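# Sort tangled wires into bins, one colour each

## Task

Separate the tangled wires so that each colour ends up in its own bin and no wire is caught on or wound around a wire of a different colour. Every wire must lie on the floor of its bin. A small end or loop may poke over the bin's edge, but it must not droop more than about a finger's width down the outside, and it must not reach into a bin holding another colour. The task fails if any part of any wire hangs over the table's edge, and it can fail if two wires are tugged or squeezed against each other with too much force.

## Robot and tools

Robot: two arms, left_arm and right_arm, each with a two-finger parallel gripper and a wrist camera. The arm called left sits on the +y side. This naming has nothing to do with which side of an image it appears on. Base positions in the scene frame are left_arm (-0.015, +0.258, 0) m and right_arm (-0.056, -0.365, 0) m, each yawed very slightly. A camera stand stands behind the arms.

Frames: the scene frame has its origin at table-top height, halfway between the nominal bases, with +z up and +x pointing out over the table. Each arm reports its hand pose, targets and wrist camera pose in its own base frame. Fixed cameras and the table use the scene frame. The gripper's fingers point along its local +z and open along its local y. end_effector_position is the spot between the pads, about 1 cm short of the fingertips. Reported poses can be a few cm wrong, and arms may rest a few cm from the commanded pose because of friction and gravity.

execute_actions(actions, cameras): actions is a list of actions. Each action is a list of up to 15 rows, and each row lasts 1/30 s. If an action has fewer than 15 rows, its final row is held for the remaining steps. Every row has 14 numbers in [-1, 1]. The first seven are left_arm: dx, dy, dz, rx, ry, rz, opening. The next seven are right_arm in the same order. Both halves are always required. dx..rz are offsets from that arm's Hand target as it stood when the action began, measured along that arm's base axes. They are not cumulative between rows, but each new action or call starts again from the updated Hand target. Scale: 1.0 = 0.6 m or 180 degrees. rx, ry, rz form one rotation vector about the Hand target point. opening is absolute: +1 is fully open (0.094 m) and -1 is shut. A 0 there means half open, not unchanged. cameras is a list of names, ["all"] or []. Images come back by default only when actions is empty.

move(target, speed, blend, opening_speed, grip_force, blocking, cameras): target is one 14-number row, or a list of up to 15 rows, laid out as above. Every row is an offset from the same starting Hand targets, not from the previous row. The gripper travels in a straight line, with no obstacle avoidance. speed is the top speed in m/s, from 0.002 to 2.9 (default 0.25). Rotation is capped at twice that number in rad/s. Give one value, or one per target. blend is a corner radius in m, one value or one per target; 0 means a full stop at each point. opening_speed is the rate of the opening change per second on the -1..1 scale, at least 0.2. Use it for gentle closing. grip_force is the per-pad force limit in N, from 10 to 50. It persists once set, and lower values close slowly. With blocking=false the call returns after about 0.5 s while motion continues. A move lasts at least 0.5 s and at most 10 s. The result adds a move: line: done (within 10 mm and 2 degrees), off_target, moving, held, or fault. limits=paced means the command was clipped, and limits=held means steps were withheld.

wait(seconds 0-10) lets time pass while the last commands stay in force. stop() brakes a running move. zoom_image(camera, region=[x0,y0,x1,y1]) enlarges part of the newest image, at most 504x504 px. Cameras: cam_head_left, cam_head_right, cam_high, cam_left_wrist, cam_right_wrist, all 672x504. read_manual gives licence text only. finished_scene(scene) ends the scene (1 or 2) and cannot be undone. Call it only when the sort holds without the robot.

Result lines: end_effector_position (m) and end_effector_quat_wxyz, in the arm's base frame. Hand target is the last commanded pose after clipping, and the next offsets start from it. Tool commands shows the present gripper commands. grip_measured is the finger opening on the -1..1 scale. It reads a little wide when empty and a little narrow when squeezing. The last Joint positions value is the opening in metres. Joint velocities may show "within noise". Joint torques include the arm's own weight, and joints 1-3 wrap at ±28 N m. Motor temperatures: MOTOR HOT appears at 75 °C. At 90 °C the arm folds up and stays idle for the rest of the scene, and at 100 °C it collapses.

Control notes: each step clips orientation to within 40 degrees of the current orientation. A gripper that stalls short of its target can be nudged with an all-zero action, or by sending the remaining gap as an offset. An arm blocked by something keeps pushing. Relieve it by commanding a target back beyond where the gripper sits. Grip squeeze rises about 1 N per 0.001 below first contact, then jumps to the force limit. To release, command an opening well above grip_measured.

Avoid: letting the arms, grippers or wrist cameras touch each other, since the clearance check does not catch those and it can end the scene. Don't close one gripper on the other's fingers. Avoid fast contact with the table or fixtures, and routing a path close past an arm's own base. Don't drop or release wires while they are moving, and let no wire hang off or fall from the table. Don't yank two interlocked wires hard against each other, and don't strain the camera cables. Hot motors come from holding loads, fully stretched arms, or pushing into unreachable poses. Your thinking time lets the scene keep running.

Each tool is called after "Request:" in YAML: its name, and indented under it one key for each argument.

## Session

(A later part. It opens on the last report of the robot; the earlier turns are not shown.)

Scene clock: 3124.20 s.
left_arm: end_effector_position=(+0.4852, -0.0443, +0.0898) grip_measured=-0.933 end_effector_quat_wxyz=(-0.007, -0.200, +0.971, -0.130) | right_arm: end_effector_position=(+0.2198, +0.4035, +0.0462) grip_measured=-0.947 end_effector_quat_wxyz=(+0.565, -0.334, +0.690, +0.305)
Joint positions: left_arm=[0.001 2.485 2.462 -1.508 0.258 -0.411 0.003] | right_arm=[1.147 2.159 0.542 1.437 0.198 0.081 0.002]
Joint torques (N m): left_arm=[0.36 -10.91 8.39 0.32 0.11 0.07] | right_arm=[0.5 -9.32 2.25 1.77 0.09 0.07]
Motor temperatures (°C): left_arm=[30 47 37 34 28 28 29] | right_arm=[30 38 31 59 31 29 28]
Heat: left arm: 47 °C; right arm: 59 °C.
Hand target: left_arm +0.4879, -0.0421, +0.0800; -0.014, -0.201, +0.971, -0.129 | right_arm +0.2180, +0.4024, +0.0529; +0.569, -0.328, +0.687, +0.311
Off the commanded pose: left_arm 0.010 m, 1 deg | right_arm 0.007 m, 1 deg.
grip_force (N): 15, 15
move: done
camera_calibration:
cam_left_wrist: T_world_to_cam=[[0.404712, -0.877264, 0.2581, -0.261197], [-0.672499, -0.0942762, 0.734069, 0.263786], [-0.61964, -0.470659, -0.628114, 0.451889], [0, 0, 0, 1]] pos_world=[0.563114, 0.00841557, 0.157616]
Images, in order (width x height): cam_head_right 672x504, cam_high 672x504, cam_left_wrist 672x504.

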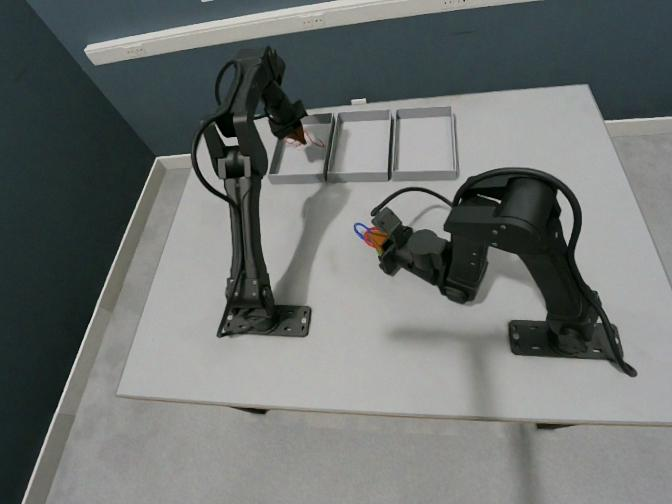

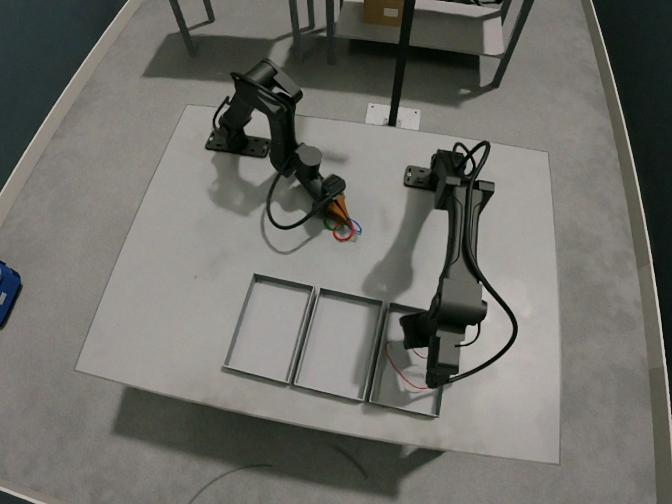

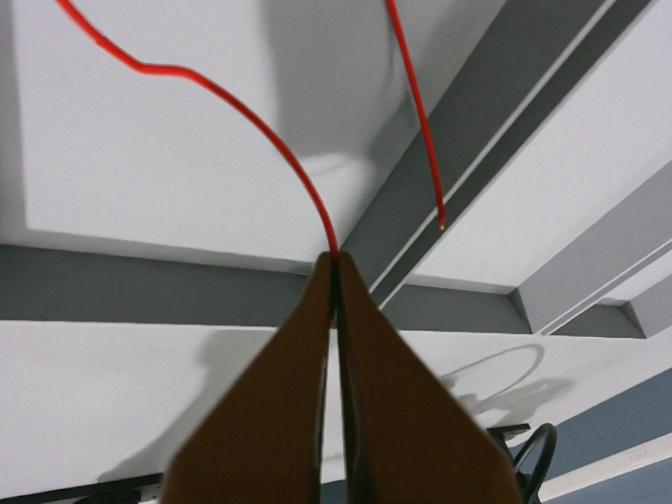

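Request:
move:
  target:
    - [0.0, 0.04, 0.0, 0, 0, 0, -0.97, 0, 0, 0, 0, 0, 0, -0.95]
    - [0.0, 0.04, -0.085, 0, 0, 0, -0.97, 0, 0, 0, 0, 0, 0, -0.95]
  blend: [0.01, 0]
  speed: 0.06
  cameras: ["cam_head_right", "cam_high", "cam_left_wrist"]

Request:
zoom_image:
  camera: "cam_head_right"
  region: [245, 100, 335, 205]

Request:
zoom_image:
  camera: "cam_high"
  region: [370, 280, 470, 430]

Scene clock: 3133.13 s.
left_arm: end_effector_position=(+0.4872, -0.0171, +0.0378) grip_measured=-0.933 end_effector_quat_wxyz=(-0.011, -0.204, +0.970, -0.129) | right_arm: end_effector_position=(+0.2198, +0.4035, +0.0462) grip_measured=-0.947 end_effector_quat_wxyz=(+0.565, -0.334, +0.690, +0.305)
Joint positions: left_arm=[0.058 2.485 2.255 -1.324 0.258 -0.358 0.003] | right_arm=[1.147 2.159 0.542 1.437 0.198 0.081 0.002]
Joint torques (N m): left_arm=[-0.25 -12.52 5.56 0.52 0.12 0.05] | right_arm=[0.47 -9.16 2.24 1.75 0.08 0.06]
Motor temperatures (°C): left_arm=[30 48 37 34 28 28 29] | right_arm=[30 38 31 59 31 29 28]
Heat: left arm: 48 °C; right arm: 59 °C.
Hand target: left_arm +0.4878, -0.0180, +0.0290; -0.014, -0.201, +0.971, -0.129 | right_arm +0.2180, +0.4024, +0.0529; +0.569, -0.328, +0.687, +0.311
Off the commanded pose: left_arm 0.009 m, 1 deg | right_arm 0.007 m, 1 deg.
grip_force (N): 15, 15
move: done
camera_calibration:
cam_left_wrist: T_world_to_cam=[[0.41218, -0.87526, 0.253037, -0.228137], [-0.664609, -0.0988669, 0.740621, 0.301706], [-0.623219, -0.47344, -0.622457, 0.434811], [0, 0, 0, 1]] pos_world=[0.565532, 0.0360062, 0.104929]
Images, in order (width x height): cam_head_right 672x504, cam_high 672x504, cam_left_wrist 672x504.

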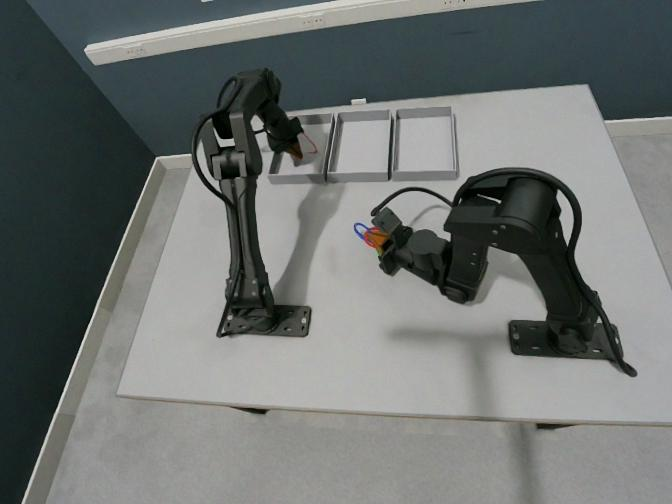

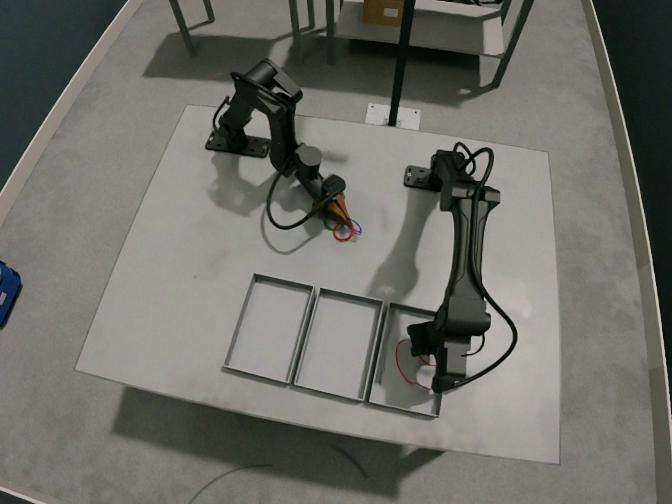

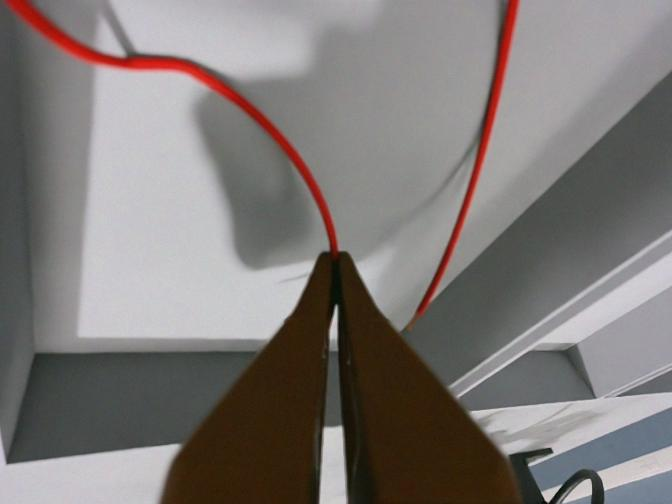

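Scaled by 4.800 from the camera's 672x504 image, which has a finer 960x720 frame.

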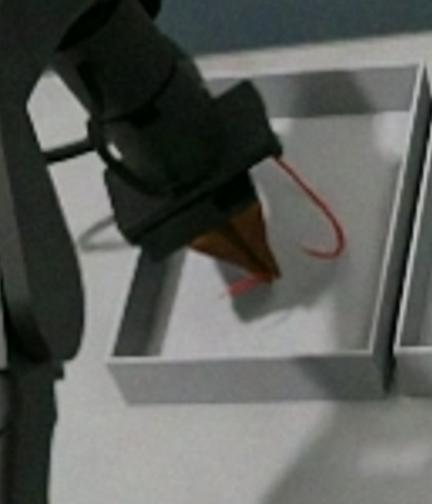

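Scaled by 3.360 from the camera's 672x504 image, which has a finer 960x720 frame.

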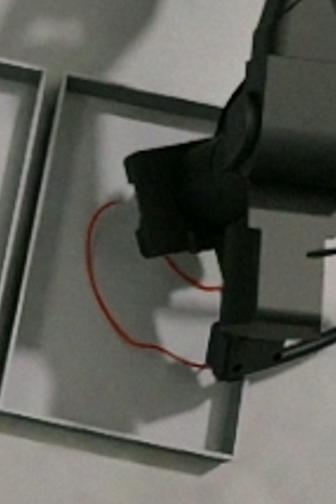

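Request:
move:
  target: [0.0, 0.0, -0.017, 0, 0, 0, -0.97, 0, 0, 0, 0, 0, 0, -0.95]
  speed: 0.04

Request:
move:
  target: [0.0, 0.0, 0.0, 0, 0, 0, -0.8, 0, 0, 0, 0, 0, 0, -0.95]
  speed: 0.04
  opening_speed: 0.2
  cameras: ["cam_left_wrist"]

Scene clock: 3137.50 s.
left_arm: end_effector_position=(+0.4874, -0.0171, +0.0287) grip_measured=-0.933 end_effector_quat_wxyz=(-0.010, -0.204, +0.971, -0.129) | right_arm: end_effector_position=(+0.2198, +0.4035, +0.0462) grip_measured=-0.947 end_effector_quat_wxyz=(+0.565, -0.334, +0.690, +0.305)
Joint positions: left_arm=[0.058 2.485 2.219 -1.286 0.258 -0.358 0.003] | right_arm=[1.147 2.159 0.542 1.437 0.198 0.081 0.002]
Joint torques (N m): left_arm=[-0.18 -12.4 5.49 0.51 0.13 0.05] | right_arm=[0.49 -9.18 2.17 1.78 0.08 0.06]
Motor temperatures (°C): left_arm=[30 49 37 34 28 28 29] | right_arm=[30 38 31 59 31 29 28]
Heat: left arm: 49 °C; right arm: 59 °C.
Hand target: left_arm +0.4878, -0.0180, +0.0187; -0.014, -0.201, +0.971, -0.129 | right_arm +0.2180, +0.4024, +0.0529; +0.569, -0.328, +0.687, +0.311
Off the commanded pose: left_arm 0.010 m, 1 deg | right_arm 0.007 m, 1 deg.
grip_force (N): 15, 15
move: done

Scene clock: 3138.57 s.
left_arm: end_effector_position=(+0.4881, -0.0170, +0.0287) grip_measured=-0.803 end_effector_quat_wxyz=(-0.009, -0.203, +0.971, -0.129) | right_arm: end_effector_position=(+0.2198, +0.4035, +0.0462) grip_measured=-0.947 end_effector_quat_wxyz=(+0.565, -0.334, +0.690, +0.305)
Joint positions: left_arm=[0.058 2.485 2.219 -1.283 0.258 -0.358 0.009] | right_arm=[1.147 2.159 0.542 1.437 0.198 0.081 0.002]
Joint torques (N m): left_arm=[-0.2 -12.41 5.49 0.5 0.12 0.06] | right_arm=[0.27 -9.18 2.32 1.79 0.1 0.08]
Motor temperatures (°C): left_arm=[30 49 37 34 28 28 29] | right_arm=[30 38 31 59 31 29 28]
Heat: left arm: 49 °C; right arm: 59 °C.
Hand target: left_arm +0.4878, -0.0180, +0.0187; -0.014, -0.201, +0.971, -0.129 | right_arm +0.2180, +0.4024, +0.0529; +0.569, -0.328, +0.687, +0.311
Off the commanded pose: left_arm 0.010 m, 1 deg | right_arm 0.007 m, 1 deg.
grip_force (N): 15, 15
move: done
camera_calibration:
cam_left_wrist: T_world_to_cam=[[0.411074, -0.875351, 0.254516, -0.225669], [-0.667702, -0.0990345, 0.737812, 0.310656], [-0.620639, -0.473236, -0.625184, 0.428497], [0, 0, 0, 1]] pos_world=[0.566134, 0.0360065, 0.0961201]
Images, in order (width x height): cam_left_wrist 672x504.

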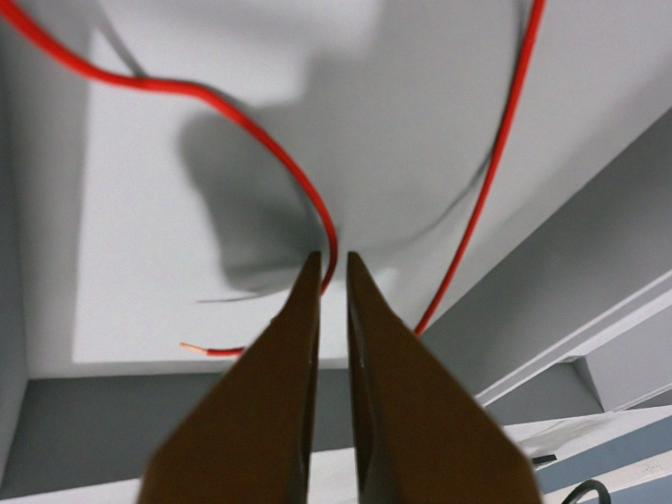

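Request:
move:
  target: [-0.005, 0.036, 0.16, 0, 0, 0, -0.8, 0, 0, 0, 0, 0, 0, -0.95]
  speed: 0.06
  cameras: ["cam_head_right", "cam_high", "cam_left_wrist"]

Request:
zoom_image:
  camera: "cam_head_right"
  region: [245, 100, 335, 205]

Request:
zoom_image:
  camera: "cam_high"
  region: [370, 280, 470, 430]

Scene clock: 3145.47 s.
left_arm: end_effector_position=(+0.4834, +0.0015, +0.1009) grip_measured=-0.803 end_effector_quat_wxyz=(+0.001, -0.207, +0.970, -0.130) | right_arm: end_effector_position=(+0.2198, +0.4035, +0.0462) grip_measured=-0.947 end_effector_quat_wxyz=(+0.565, -0.334, +0.690, +0.305)
Joint positions: left_arm=[0.096 2.494 2.524 -1.569 0.258 -0.328 0.009] | right_arm=[1.147 2.159 0.542 1.437 0.198 0.081 0.002]
Joint torques (N m): left_arm=[0.35 -15.16 7.06 0.3 0.15 0.07] | right_arm=[0.43 -9.35 2.21 1.8 0.07 0.06]
Motor temperatures (°C): left_arm=[30 49 37 34 28 28 29] | right_arm=[30 38 31 59 31 29 28]
Heat: left arm: 49 °C; right arm: 59 °C.
Hand target: left_arm +0.4848, +0.0036, +0.1147; -0.014, -0.201, +0.971, -0.129 | right_arm +0.2180, +0.4024, +0.0529; +0.569, -0.328, +0.687, +0.311
Off the commanded pose: left_arm 0.014 m, 2 deg | right_arm 0.007 m, 1 deg.
joint sent to its limit (left arm) — joint 4 (wrist pitch), lower limit. The joint targets are off in orientation, not in position.
grip_force (N): 15, 15
move: off_target (left_arm)
camera_calibration:
cam_left_wrist: T_world_to_cam=[[0.414496, -0.872018, 0.260341, -0.228173], [-0.680468, -0.107021, 0.724921, 0.263596], [-0.604282, -0.47763, -0.63774, 0.472859], [0, 0, 0, 1]] pos_world=[0.559685, 0.0550914, 0.169878]
Images, in order (width x height): cam_head_right 672x504, cam_high 672x504, cam_left_wrist 672x504.

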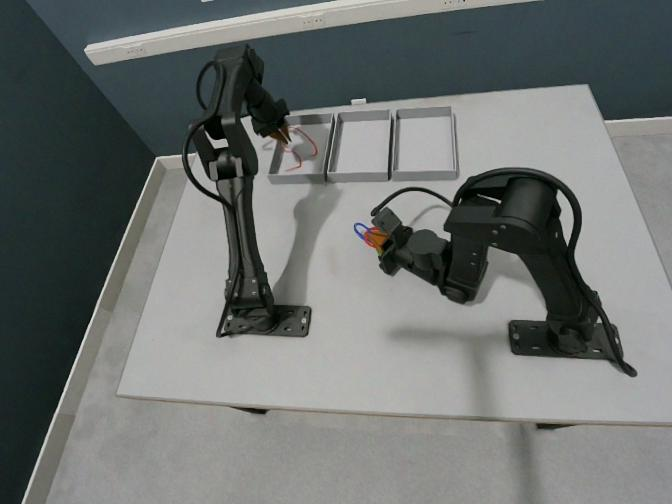

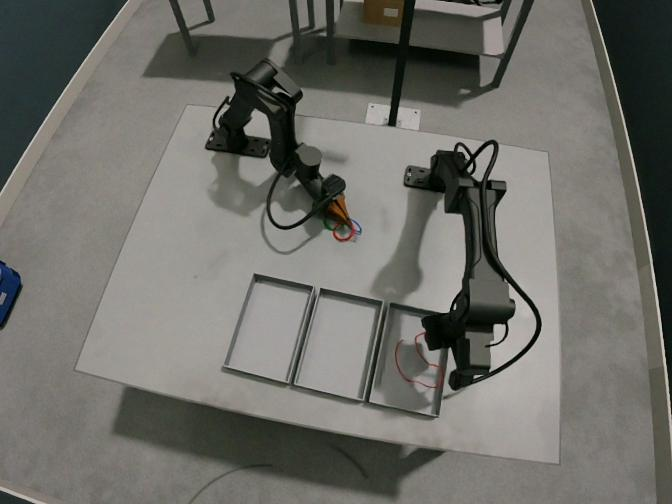

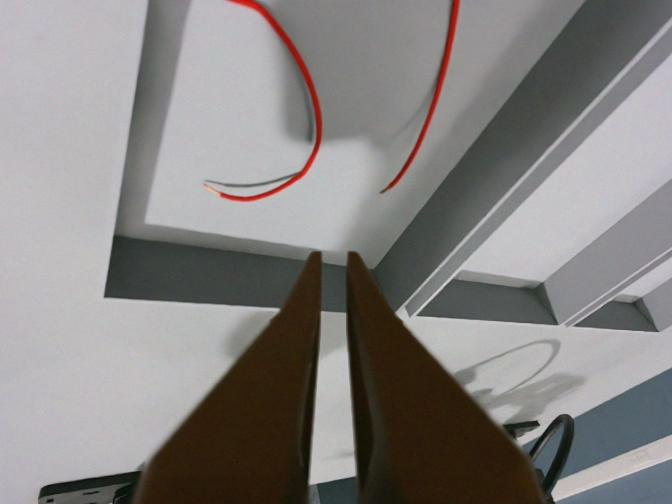

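Scaled by 4.800 from the camera's 672x504 image, which has a finer 960x720 frame.

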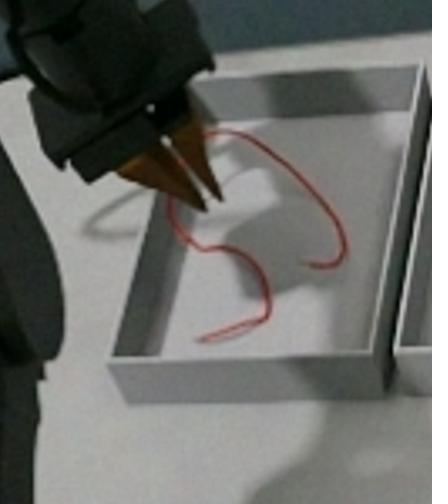

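Scaled by 3.360 from the camera's 672x504 image, which has a finer 960x720 frame.

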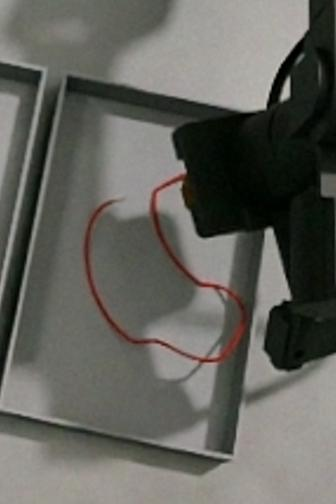

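Request:
move:
  target:
    - [-0.167, 0.0, 0.083, 0, 0, 0, -0.8, 0, 0, 0, 0, 0, 0, -0.95]
    - [-0.29, -0.19, 0.17, 0, 0, 0.26, -0.6, 0, 0, 0, 0, 0, 0, -0.95]
  blend: [0.03, 0]
  speed: 0.2
  cameras: ["cam_head_left", "cam_head_right", "cam_high", "cam_left_wrist", "cam_right_wrist"]

Scene clock: 3170.73 s.
left_arm: end_effector_position=(+0.3143, -0.1146, +0.2101) grip_measured=-0.603 end_effector_quat_wxyz=(+0.023, -0.568, +0.814, -0.122) | right_arm: end_effector_position=(+0.2198, +0.4035, +0.0462) grip_measured=-0.947 end_effector_quat_wxyz=(+0.565, -0.334, +0.690, +0.305)
Joint positions: left_arm=[-0.291 1.637 1.684 -1.396 0.114 -1.523 0.019] | right_arm=[1.147 2.159 0.542 1.437 0.198 0.081 0.002]
Joint torques (N m): left_arm=[-0.28 -9.25 5.53 0.81 -0.17 -0.06] | right_arm=[0.31 -9.18 2.17 1.75 0.1 0.09]
Motor temperatures (°C): left_arm=[30 47 37 34 28 28 29] | right_arm=[30 38 31 59 31 29 28]
Heat: left arm: 47 °C; right arm: 59 °C.
Hand target: left_arm +0.3108, -0.1105, +0.2167; +0.038, -0.570, +0.811, -0.124 | right_arm +0.2180, +0.4024, +0.0529; +0.569, -0.328, +0.687, +0.311
Off the commanded pose: left_arm 0.009 m, 2 deg | right_arm 0.007 m, 1 deg.
grip_force (N): 15, 15
move: done
camera_calibration:
cam_left_wrist: T_world_to_cam=[[0.922373, -0.308886, 0.231987, -0.376865], [-0.369791, -0.532316, 0.761507, -0.0971148], [-0.111729, -0.78818, -0.605218, 0.187655], [0, 0, 0, 1]] pos_world=[0.332664, -0.0201985, 0.274953]
cam_right_wrist: T_world_to_cam=[[0.788784, -0.614407, -0.0179883, 0.0723747], [-0.515057, -0.644699, -0.564871, 0.408127], [0.335464, 0.454826, -0.824983, -0.101901], [0, 0, 0, 1]] pos_world=[0.187305, 0.353934, 0.147774]

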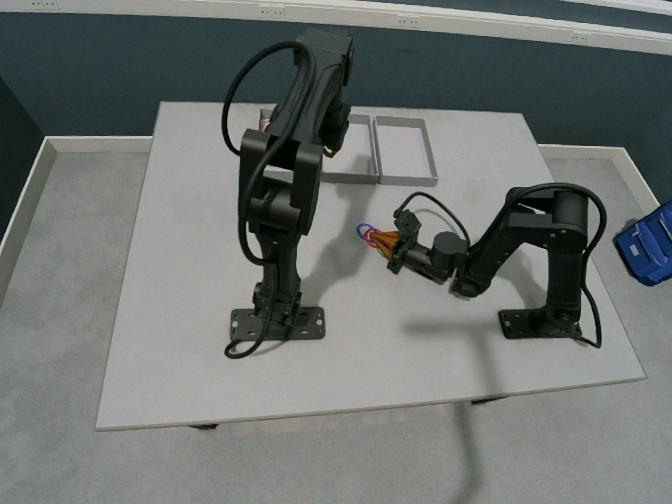

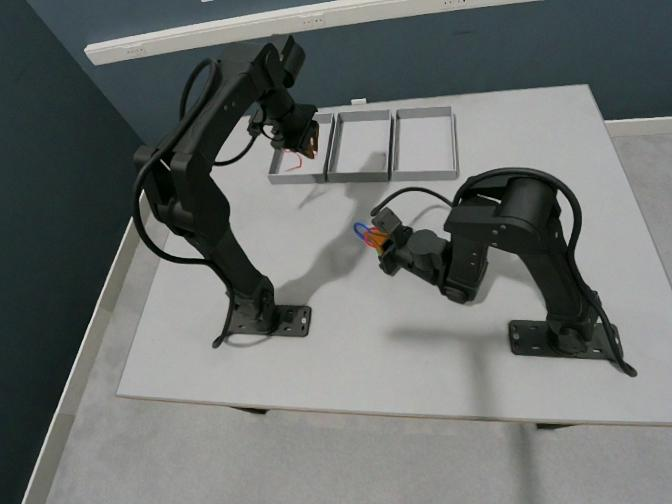

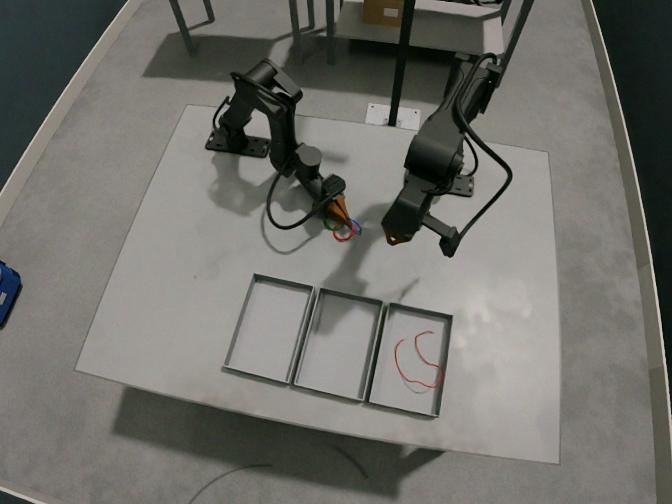

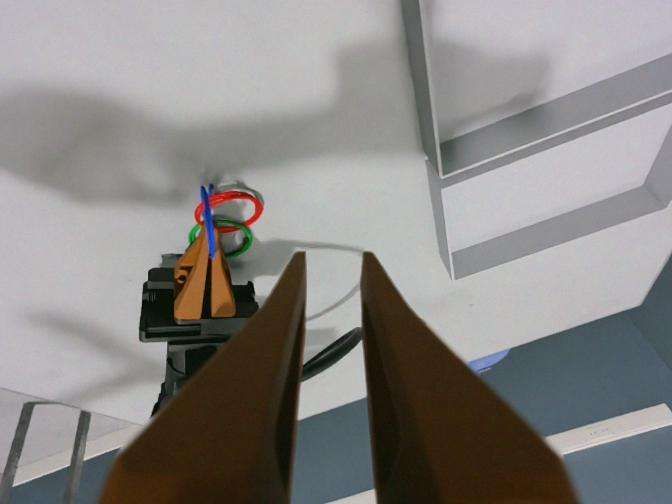

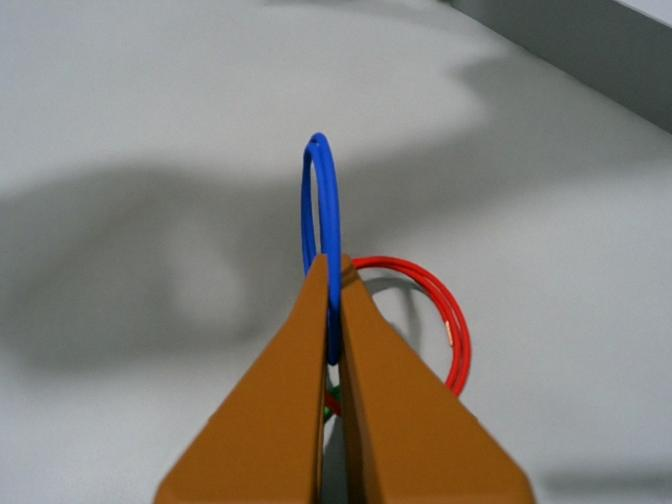

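Request:
zoom_image:
  camera: "cam_left_wrist"
  region: [130, 150, 310, 330]

Request:
zoom_image:
  camera: "cam_right_wrist"
  region: [230, 110, 510, 430]

Request:
zoom_image:
  camera: "cam_high"
  region: [310, 190, 380, 260]

Request:
zoom_image:
  camera: "cam_head_right"
  region: [340, 210, 410, 280]

Request:
zoom_image:
  camera: "cam_head_left"
  region: [345, 210, 415, 280]

Scaled by 2.800 from the camera's 672x504 image, which has a finer 960x720 frame.

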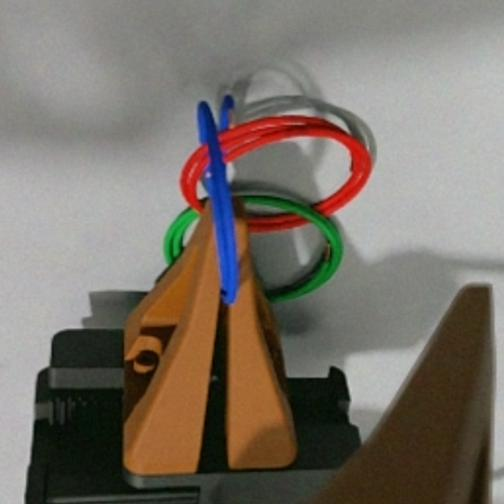

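Scaled by 1.575 from the camera's 672x504 image, which has a finer 960x720 frame.

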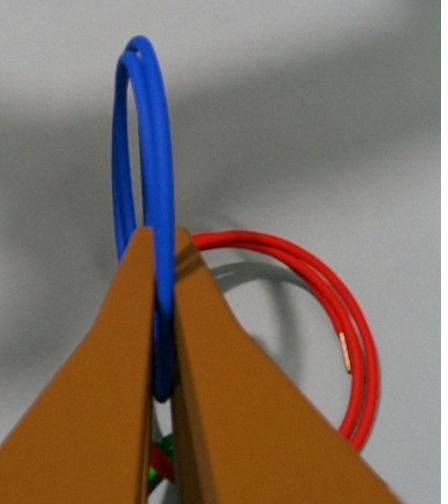

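Scaled by 7.200 from the camera's 672x504 image, which has a finer 960x720 frame.

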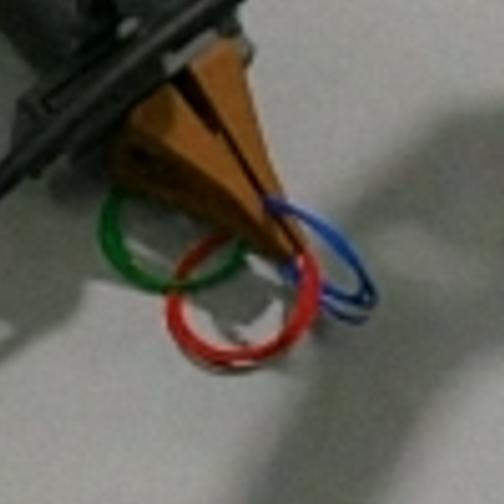

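Scaled by 7.200 from the camera's 672x504 image, which has a finer 960x720 frame.

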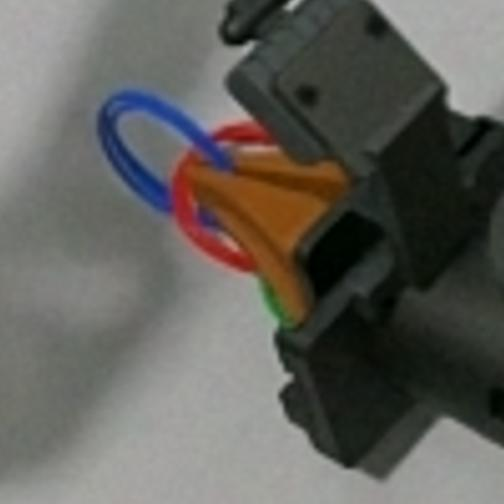

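Scaled by 7.200 from the camera's 672x504 image, which has a finer 960x720 frame.

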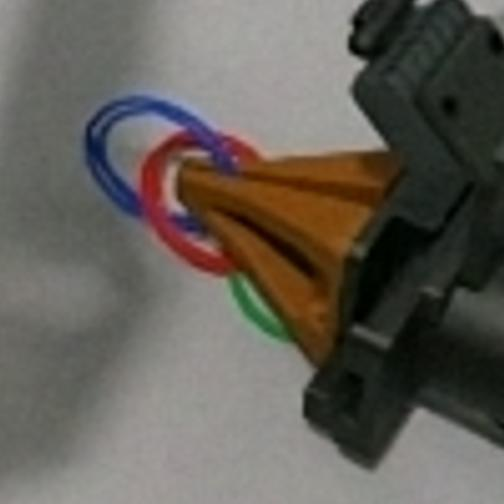

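Request:
move:
  target: [-0.087, -0.1, -0.097, 0, 0, 0, -0.6, 0, 0, 0, 0, 0, 0, -0.95]
  speed: 0.12
  cameras: ["cam_left_wrist"]

Request:
zoom_image:
  camera: "cam_left_wrist"
  region: [120, 60, 330, 300]

Scene clock: 3206.83 s.
left_arm: end_effector_position=(+0.2605, -0.1759, +0.1517) grip_measured=-0.603 end_effector_quat_wxyz=(+0.024, -0.567, +0.815, -0.118) | right_arm: end_effector_position=(+0.2198, +0.4035, +0.0462) grip_measured=-0.947 end_effector_quat_wxyz=(+0.565, -0.334, +0.690, +0.305)
Joint positions: left_arm=[-0.57 1.509 1.32 -1.145 0.047 -1.792 0.019] | right_arm=[1.147 2.159 0.542 1.437 0.198 0.081 0.002]
Joint torques (N m): left_arm=[-0.25 -8.64 5.74 0.81 -0.22 -0.06] | right_arm=[0.46 -9.33 2.17 1.76 0.08 0.07]
Motor temperatures (°C): left_arm=[30 46 36 34 28 28 29] | right_arm=[30 38 31 59 31 29 28]
Heat: left arm: 46 °C; right arm: 59 °C.
Hand target: left_arm +0.2586, -0.1705, +0.1585; +0.038, -0.570, +0.812, -0.124 | right_arm +0.2180, +0.4024, +0.0529; +0.569, -0.328, +0.687, +0.311
Off the commanded pose: left_arm 0.009 m, 2 deg | right_arm 0.007 m, 1 deg.
grip_force (N): 15, 15
move: done
camera_calibration:
cam_left_wrist: T_world_to_cam=[[0.922476, -0.312303, 0.226947, -0.332457], [-0.368429, -0.536576, 0.759175, -0.105892], [-0.115318, -0.783934, -0.61004, 0.100452], [0, 0, 0, 1]] pos_world=[0.279254, -0.0818984, 0.21712]
Images, in order (width x height): cam_left_wrist 672x504.

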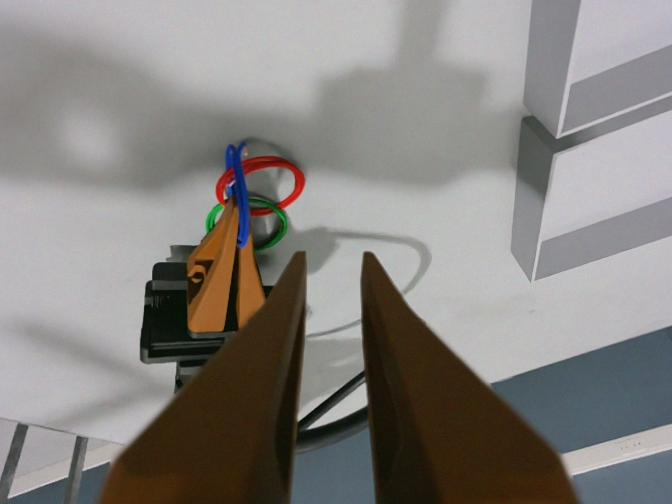

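Scaled by 2.100 from the camera's 672x504 image, which has a finer 960x720 frame.

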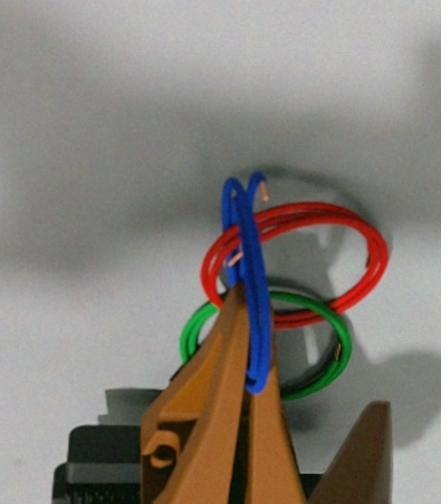

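Request:
zoom_image:
  camera: "cam_left_wrist"
  region: [200, 130, 310, 260]

Scaled by 3.877 from the camera's 672x504 image, which has a finer 960x720 frame.

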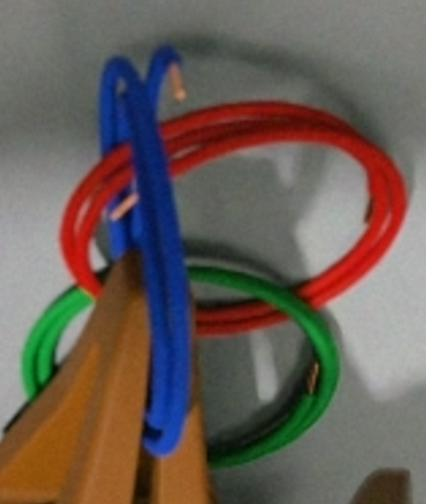

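Request:
move:
  target: [0.083, 0.142, 0.158, 0, 0, 0, -0.6, 0, 0, 0, 0, 0, 0, -0.95]
  speed: 0.2

Request:
move:
  target: [0, 0, 0, 0, 0, 0, -0.6, 0.017, 0.024, 0.045, -0.27, 0.195, 0, -0.95]
  speed: 0.06
  cameras: ["cam_head_left", "cam_high", "cam_left_wrist", "cam_right_wrist"]

Request:
zoom_image:
  camera: "cam_left_wrist"
  region: [130, 130, 330, 330]

Scene clock: 3339.90 s.
left_arm: end_effector_position=(+0.3075, -0.0849, +0.2525) grip_measured=-0.603 end_effector_quat_wxyz=(+0.042, -0.571, +0.810, -0.128) | right_arm: end_effector_position=(+0.2198, +0.4035, +0.0462) grip_measured=-0.947 end_effector_quat_wxyz=(+0.565, -0.334, +0.690, +0.305)
Joint positions: left_arm=[-0.209 1.615 1.835 -1.544 0.113 -1.451 0.019] | right_arm=[1.147 2.159 0.542 1.437 0.198 0.081 0.002]
Joint torques (N m): left_arm=[-0.13 -4.93 8.09 0.63 0.03 0.04] | right_arm=[0.57 -9.28 2.32 1.78 0.08 0.06]
Motor temperatures (°C): left_arm=[30 45 35 34 28 28 29] | right_arm=[30 37 31 59 31 29 28]
Heat: left arm: 45 °C; right arm: 59 °C.
Hand target: left_arm +0.3084, -0.0852, +0.2533; +0.038, -0.570, +0.812, -0.124 | right_arm +0.2180, +0.4024, +0.0529; +0.569, -0.328, +0.687, +0.311
Off the commanded pose: left_arm 0.001 m, 1 deg | right_arm 0.007 m, 1 deg.
grip_force (N): 15, 15
move: done

Scene clock: 3349.30 s.
left_arm: end_effector_position=(+0.3074, -0.0849, +0.2525) grip_measured=-0.603 end_effector_quat_wxyz=(+0.042, -0.571, +0.810, -0.128) | right_arm: end_effector_position=(+0.2229, +0.4107, +0.0740) grip_measured=-0.947 end_effector_quat_wxyz=(+0.154, -0.431, +0.885, +0.081)
Joint positions: left_arm=[-0.209 1.615 1.835 -1.545 0.113 -1.45 0.019] | right_arm=[1.092 2.02 1.593 -0.798 0.054 0.177 0.002]
Joint torques (N m): left_arm=[-0.13 -4.94 8.12 0.67 0.03 0.03] | right_arm=[-0.35 -9.22 9.81 0.66 0 0.11]
Motor temperatures (°C): left_arm=[30 44 35 34 28 28 29] | right_arm=[30 38 31 57 31 29 28]
Heat: left arm: 44 °C; right arm: 57 °C.
Hand target: left_arm +0.3084, -0.0852, +0.2534; +0.038, -0.570, +0.811, -0.124 | right_arm +0.2283, +0.4168, +0.0799; +0.159, -0.423, +0.888, +0.087
Off the commanded pose: left_arm 0.001 m, 1 deg | right_arm 0.010 m, 1 deg.
grip_force (N): 15, 15
move: done
camera_calibration:
cam_left_wrist: T_world_to_cam=[[0.917105, -0.299524, 0.263066, -0.376586], [-0.390693, -0.544167, 0.742456, -0.105931], [-0.0792314, -0.783688, -0.61608, 0.229134], [0, 0, 0, 1]] pos_world=[0.322137, 0.00912933, 0.318881]
cam_right_wrist: T_world_to_cam=[[0.792457, -0.609275, 0.0282024, 0.0684984], [-0.560392, -0.709066, 0.428003, 0.393057], [-0.240774, -0.354978, -0.903337, 0.383522], [0, 0, 0, 1]] pos_world=[0.258326, 0.45658, 0.176289]
Images, in order (width x height): cam_head_left 672x504, cam_high 672x504, cam_left_wrist 672x504, cam_right_wrist 672x504.

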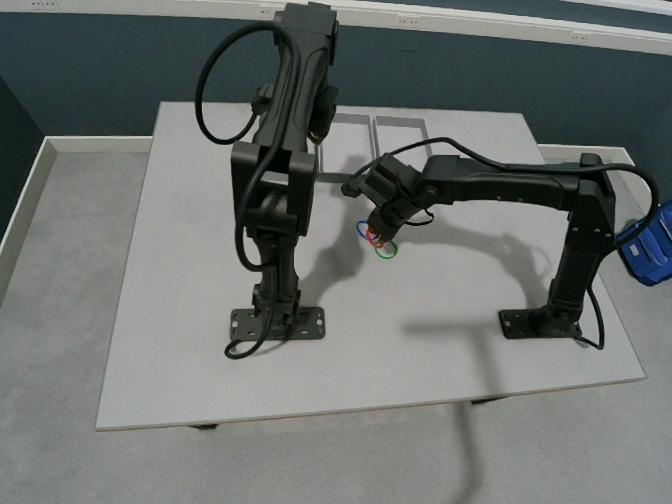

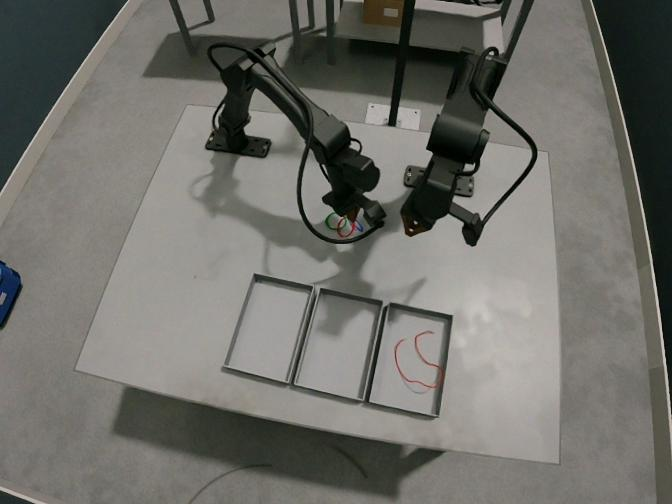

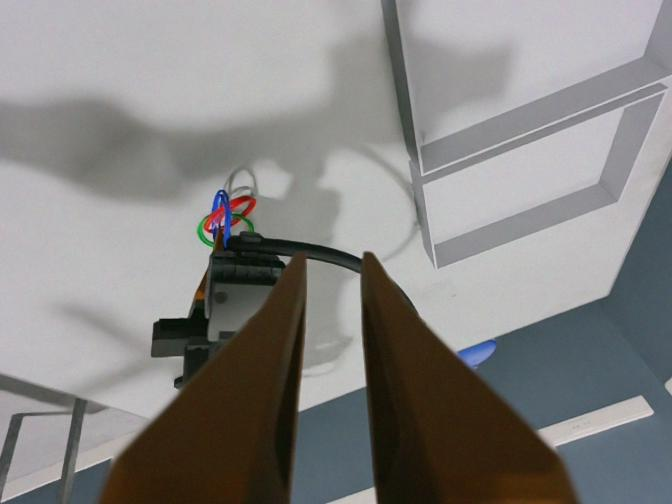

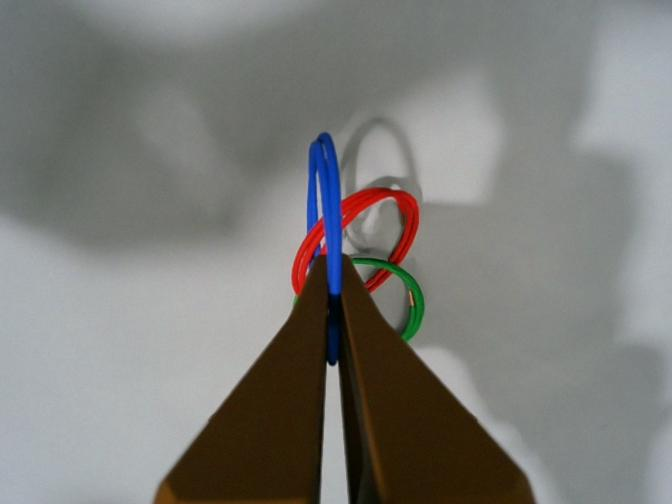

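Scaled by 2.520 from the camera's 672x504 image, which has a finer 960x720 frame.

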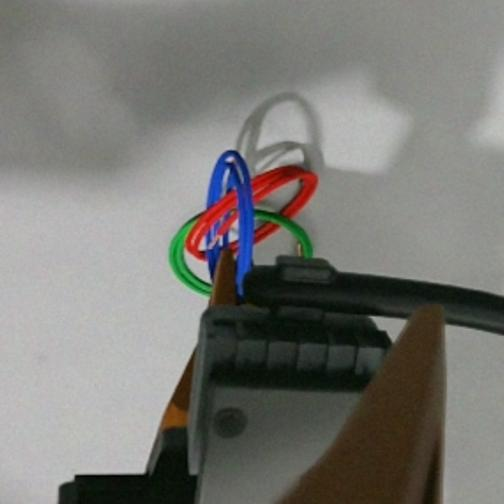

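Request:
zoom_image:
  camera: "cam_right_wrist"
  region: [260, 100, 460, 370]

Request:
zoom_image:
  camera: "cam_left_wrist"
  region: [185, 175, 275, 265]

Request:
zoom_image:
  camera: "cam_high"
  region: [310, 190, 380, 260]

Request:
zoom_image:
  camera: "cam_head_left"
  region: [340, 200, 420, 280]

Scaled by 1.867 from the camera's 672x504 image, which has a finer 960x720 frame.

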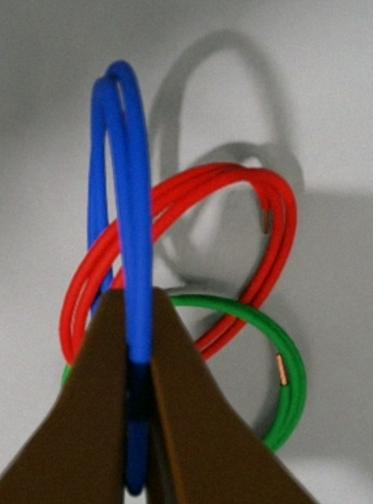

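Scaled by 5.600 from the camera's 672x504 image, which has a finer 960x720 frame.

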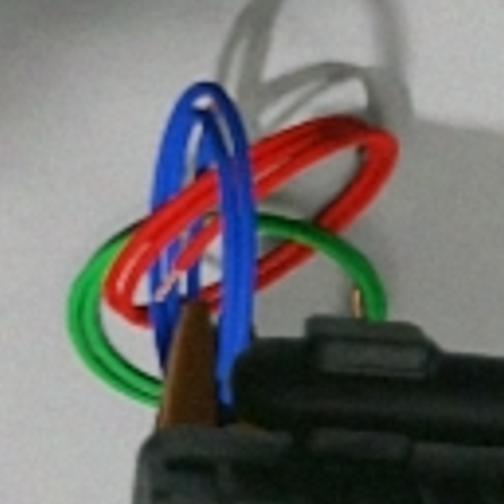

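Scaled by 7.200 from the camera's 672x504 image, which has a finer 960x720 frame.

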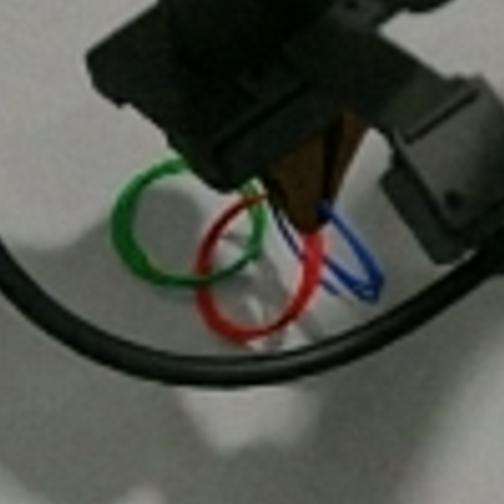

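Scaled by 6.300 from the camera's 672x504 image, which has a finer 960x720 frame.

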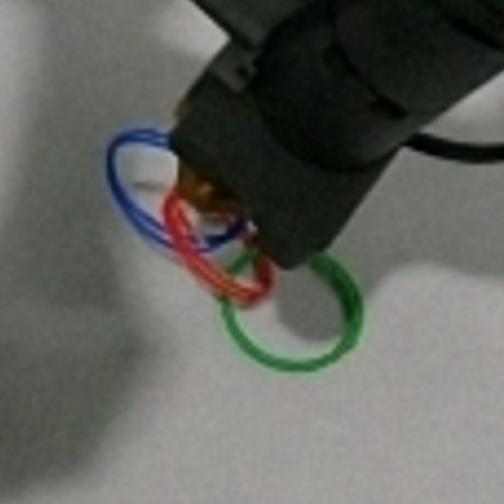

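Request:
move:
  target:
    - [-0.08, 0.04, -0.08, 0, 0, -0.26, -0.6, 0, 0, 0, 0, 0, 0, -0.95]
    - [-0.195, 0.02, -0.195, 0, 0, -0.26, -0.6, 0, 0, 0, 0, 0, 0, -0.95]
  blend: [0.02, 0]
  speed: 0.15
  cameras: ["cam_left_wrist"]

Scene clock: 3410.23 s.
left_arm: end_effector_position=(+0.1915, -0.0713, +0.1344) grip_measured=-0.603 end_effector_quat_wxyz=(-0.026, -0.203, +0.971, -0.123) | right_arm: end_effector_position=(+0.2229, +0.4108, +0.0740) grip_measured=-0.947 end_effector_quat_wxyz=(+0.154, -0.431, +0.885, +0.081)
Joint positions: left_arm=[-0.143 1.258 1.055 -1.331 0.248 -0.559 0.019] | right_arm=[1.092 2.02 1.593 -0.798 0.054 0.177 0.002]
Joint torques (N m): left_arm=[-0.53 -4.9 5.5 0.52 0.14 -0.04] | right_arm=[-0.42 -9.29 9.74 0.64 0.02 0.11]
Motor temperatures (°C): left_arm=[30 41 36 34 28 28 29] | right_arm=[30 38 33 50 31 29 28]
Heat: left arm: 41 °C; right arm: 50 °C.
Hand target: left_arm +0.1914, -0.0732, +0.1364; -0.014, -0.201, +0.971, -0.129 | right_arm +0.2282, +0.4169, +0.0799; +0.159, -0.423, +0.888, +0.087
Off the commanded pose: left_arm 0.003 m, 2 deg | right_arm 0.010 m, 1 deg.
grip_force (N): 15, 15
move: done
camera_calibration:
cam_left_wrist: T_world_to_cam=[[0.414908, -0.878971, 0.23508, -0.176571], [-0.642066, -0.0997837, 0.760128, 0.0213232], [-0.644673, -0.46632, -0.605758, 0.28734], [0, 0, 0, 1]] pos_world=[0.272192, -0.0190807, 0.199359]
Images, in order (width x height): cam_left_wrist 672x504.

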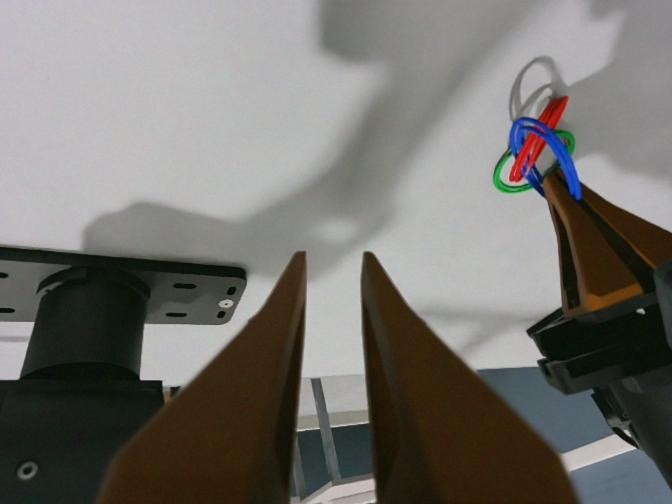

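Request:
zoom_image:
  camera: "cam_left_wrist"
  region: [470, 50, 610, 210]

Request:
zoom_image:
  camera: "cam_left_wrist"
  region: [495, 90, 590, 200]

Scaled by 3.150 from the camera's 672x504 image, which has a finer 960x720 frame.

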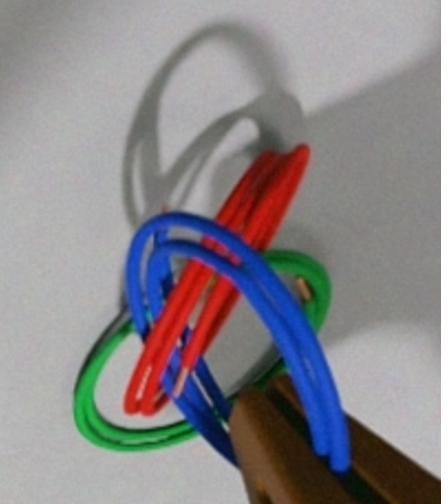

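Scaled by 4.582 from the camera's 672x504 image, which has a finer 960x720 frame.

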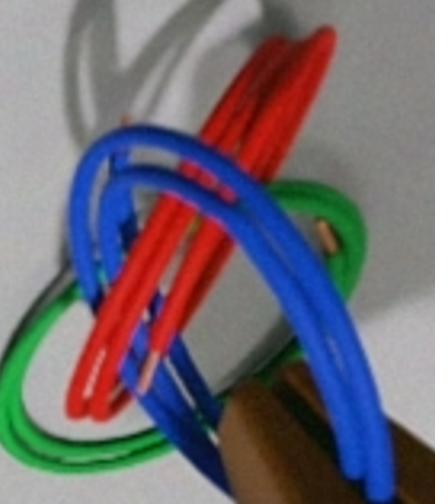

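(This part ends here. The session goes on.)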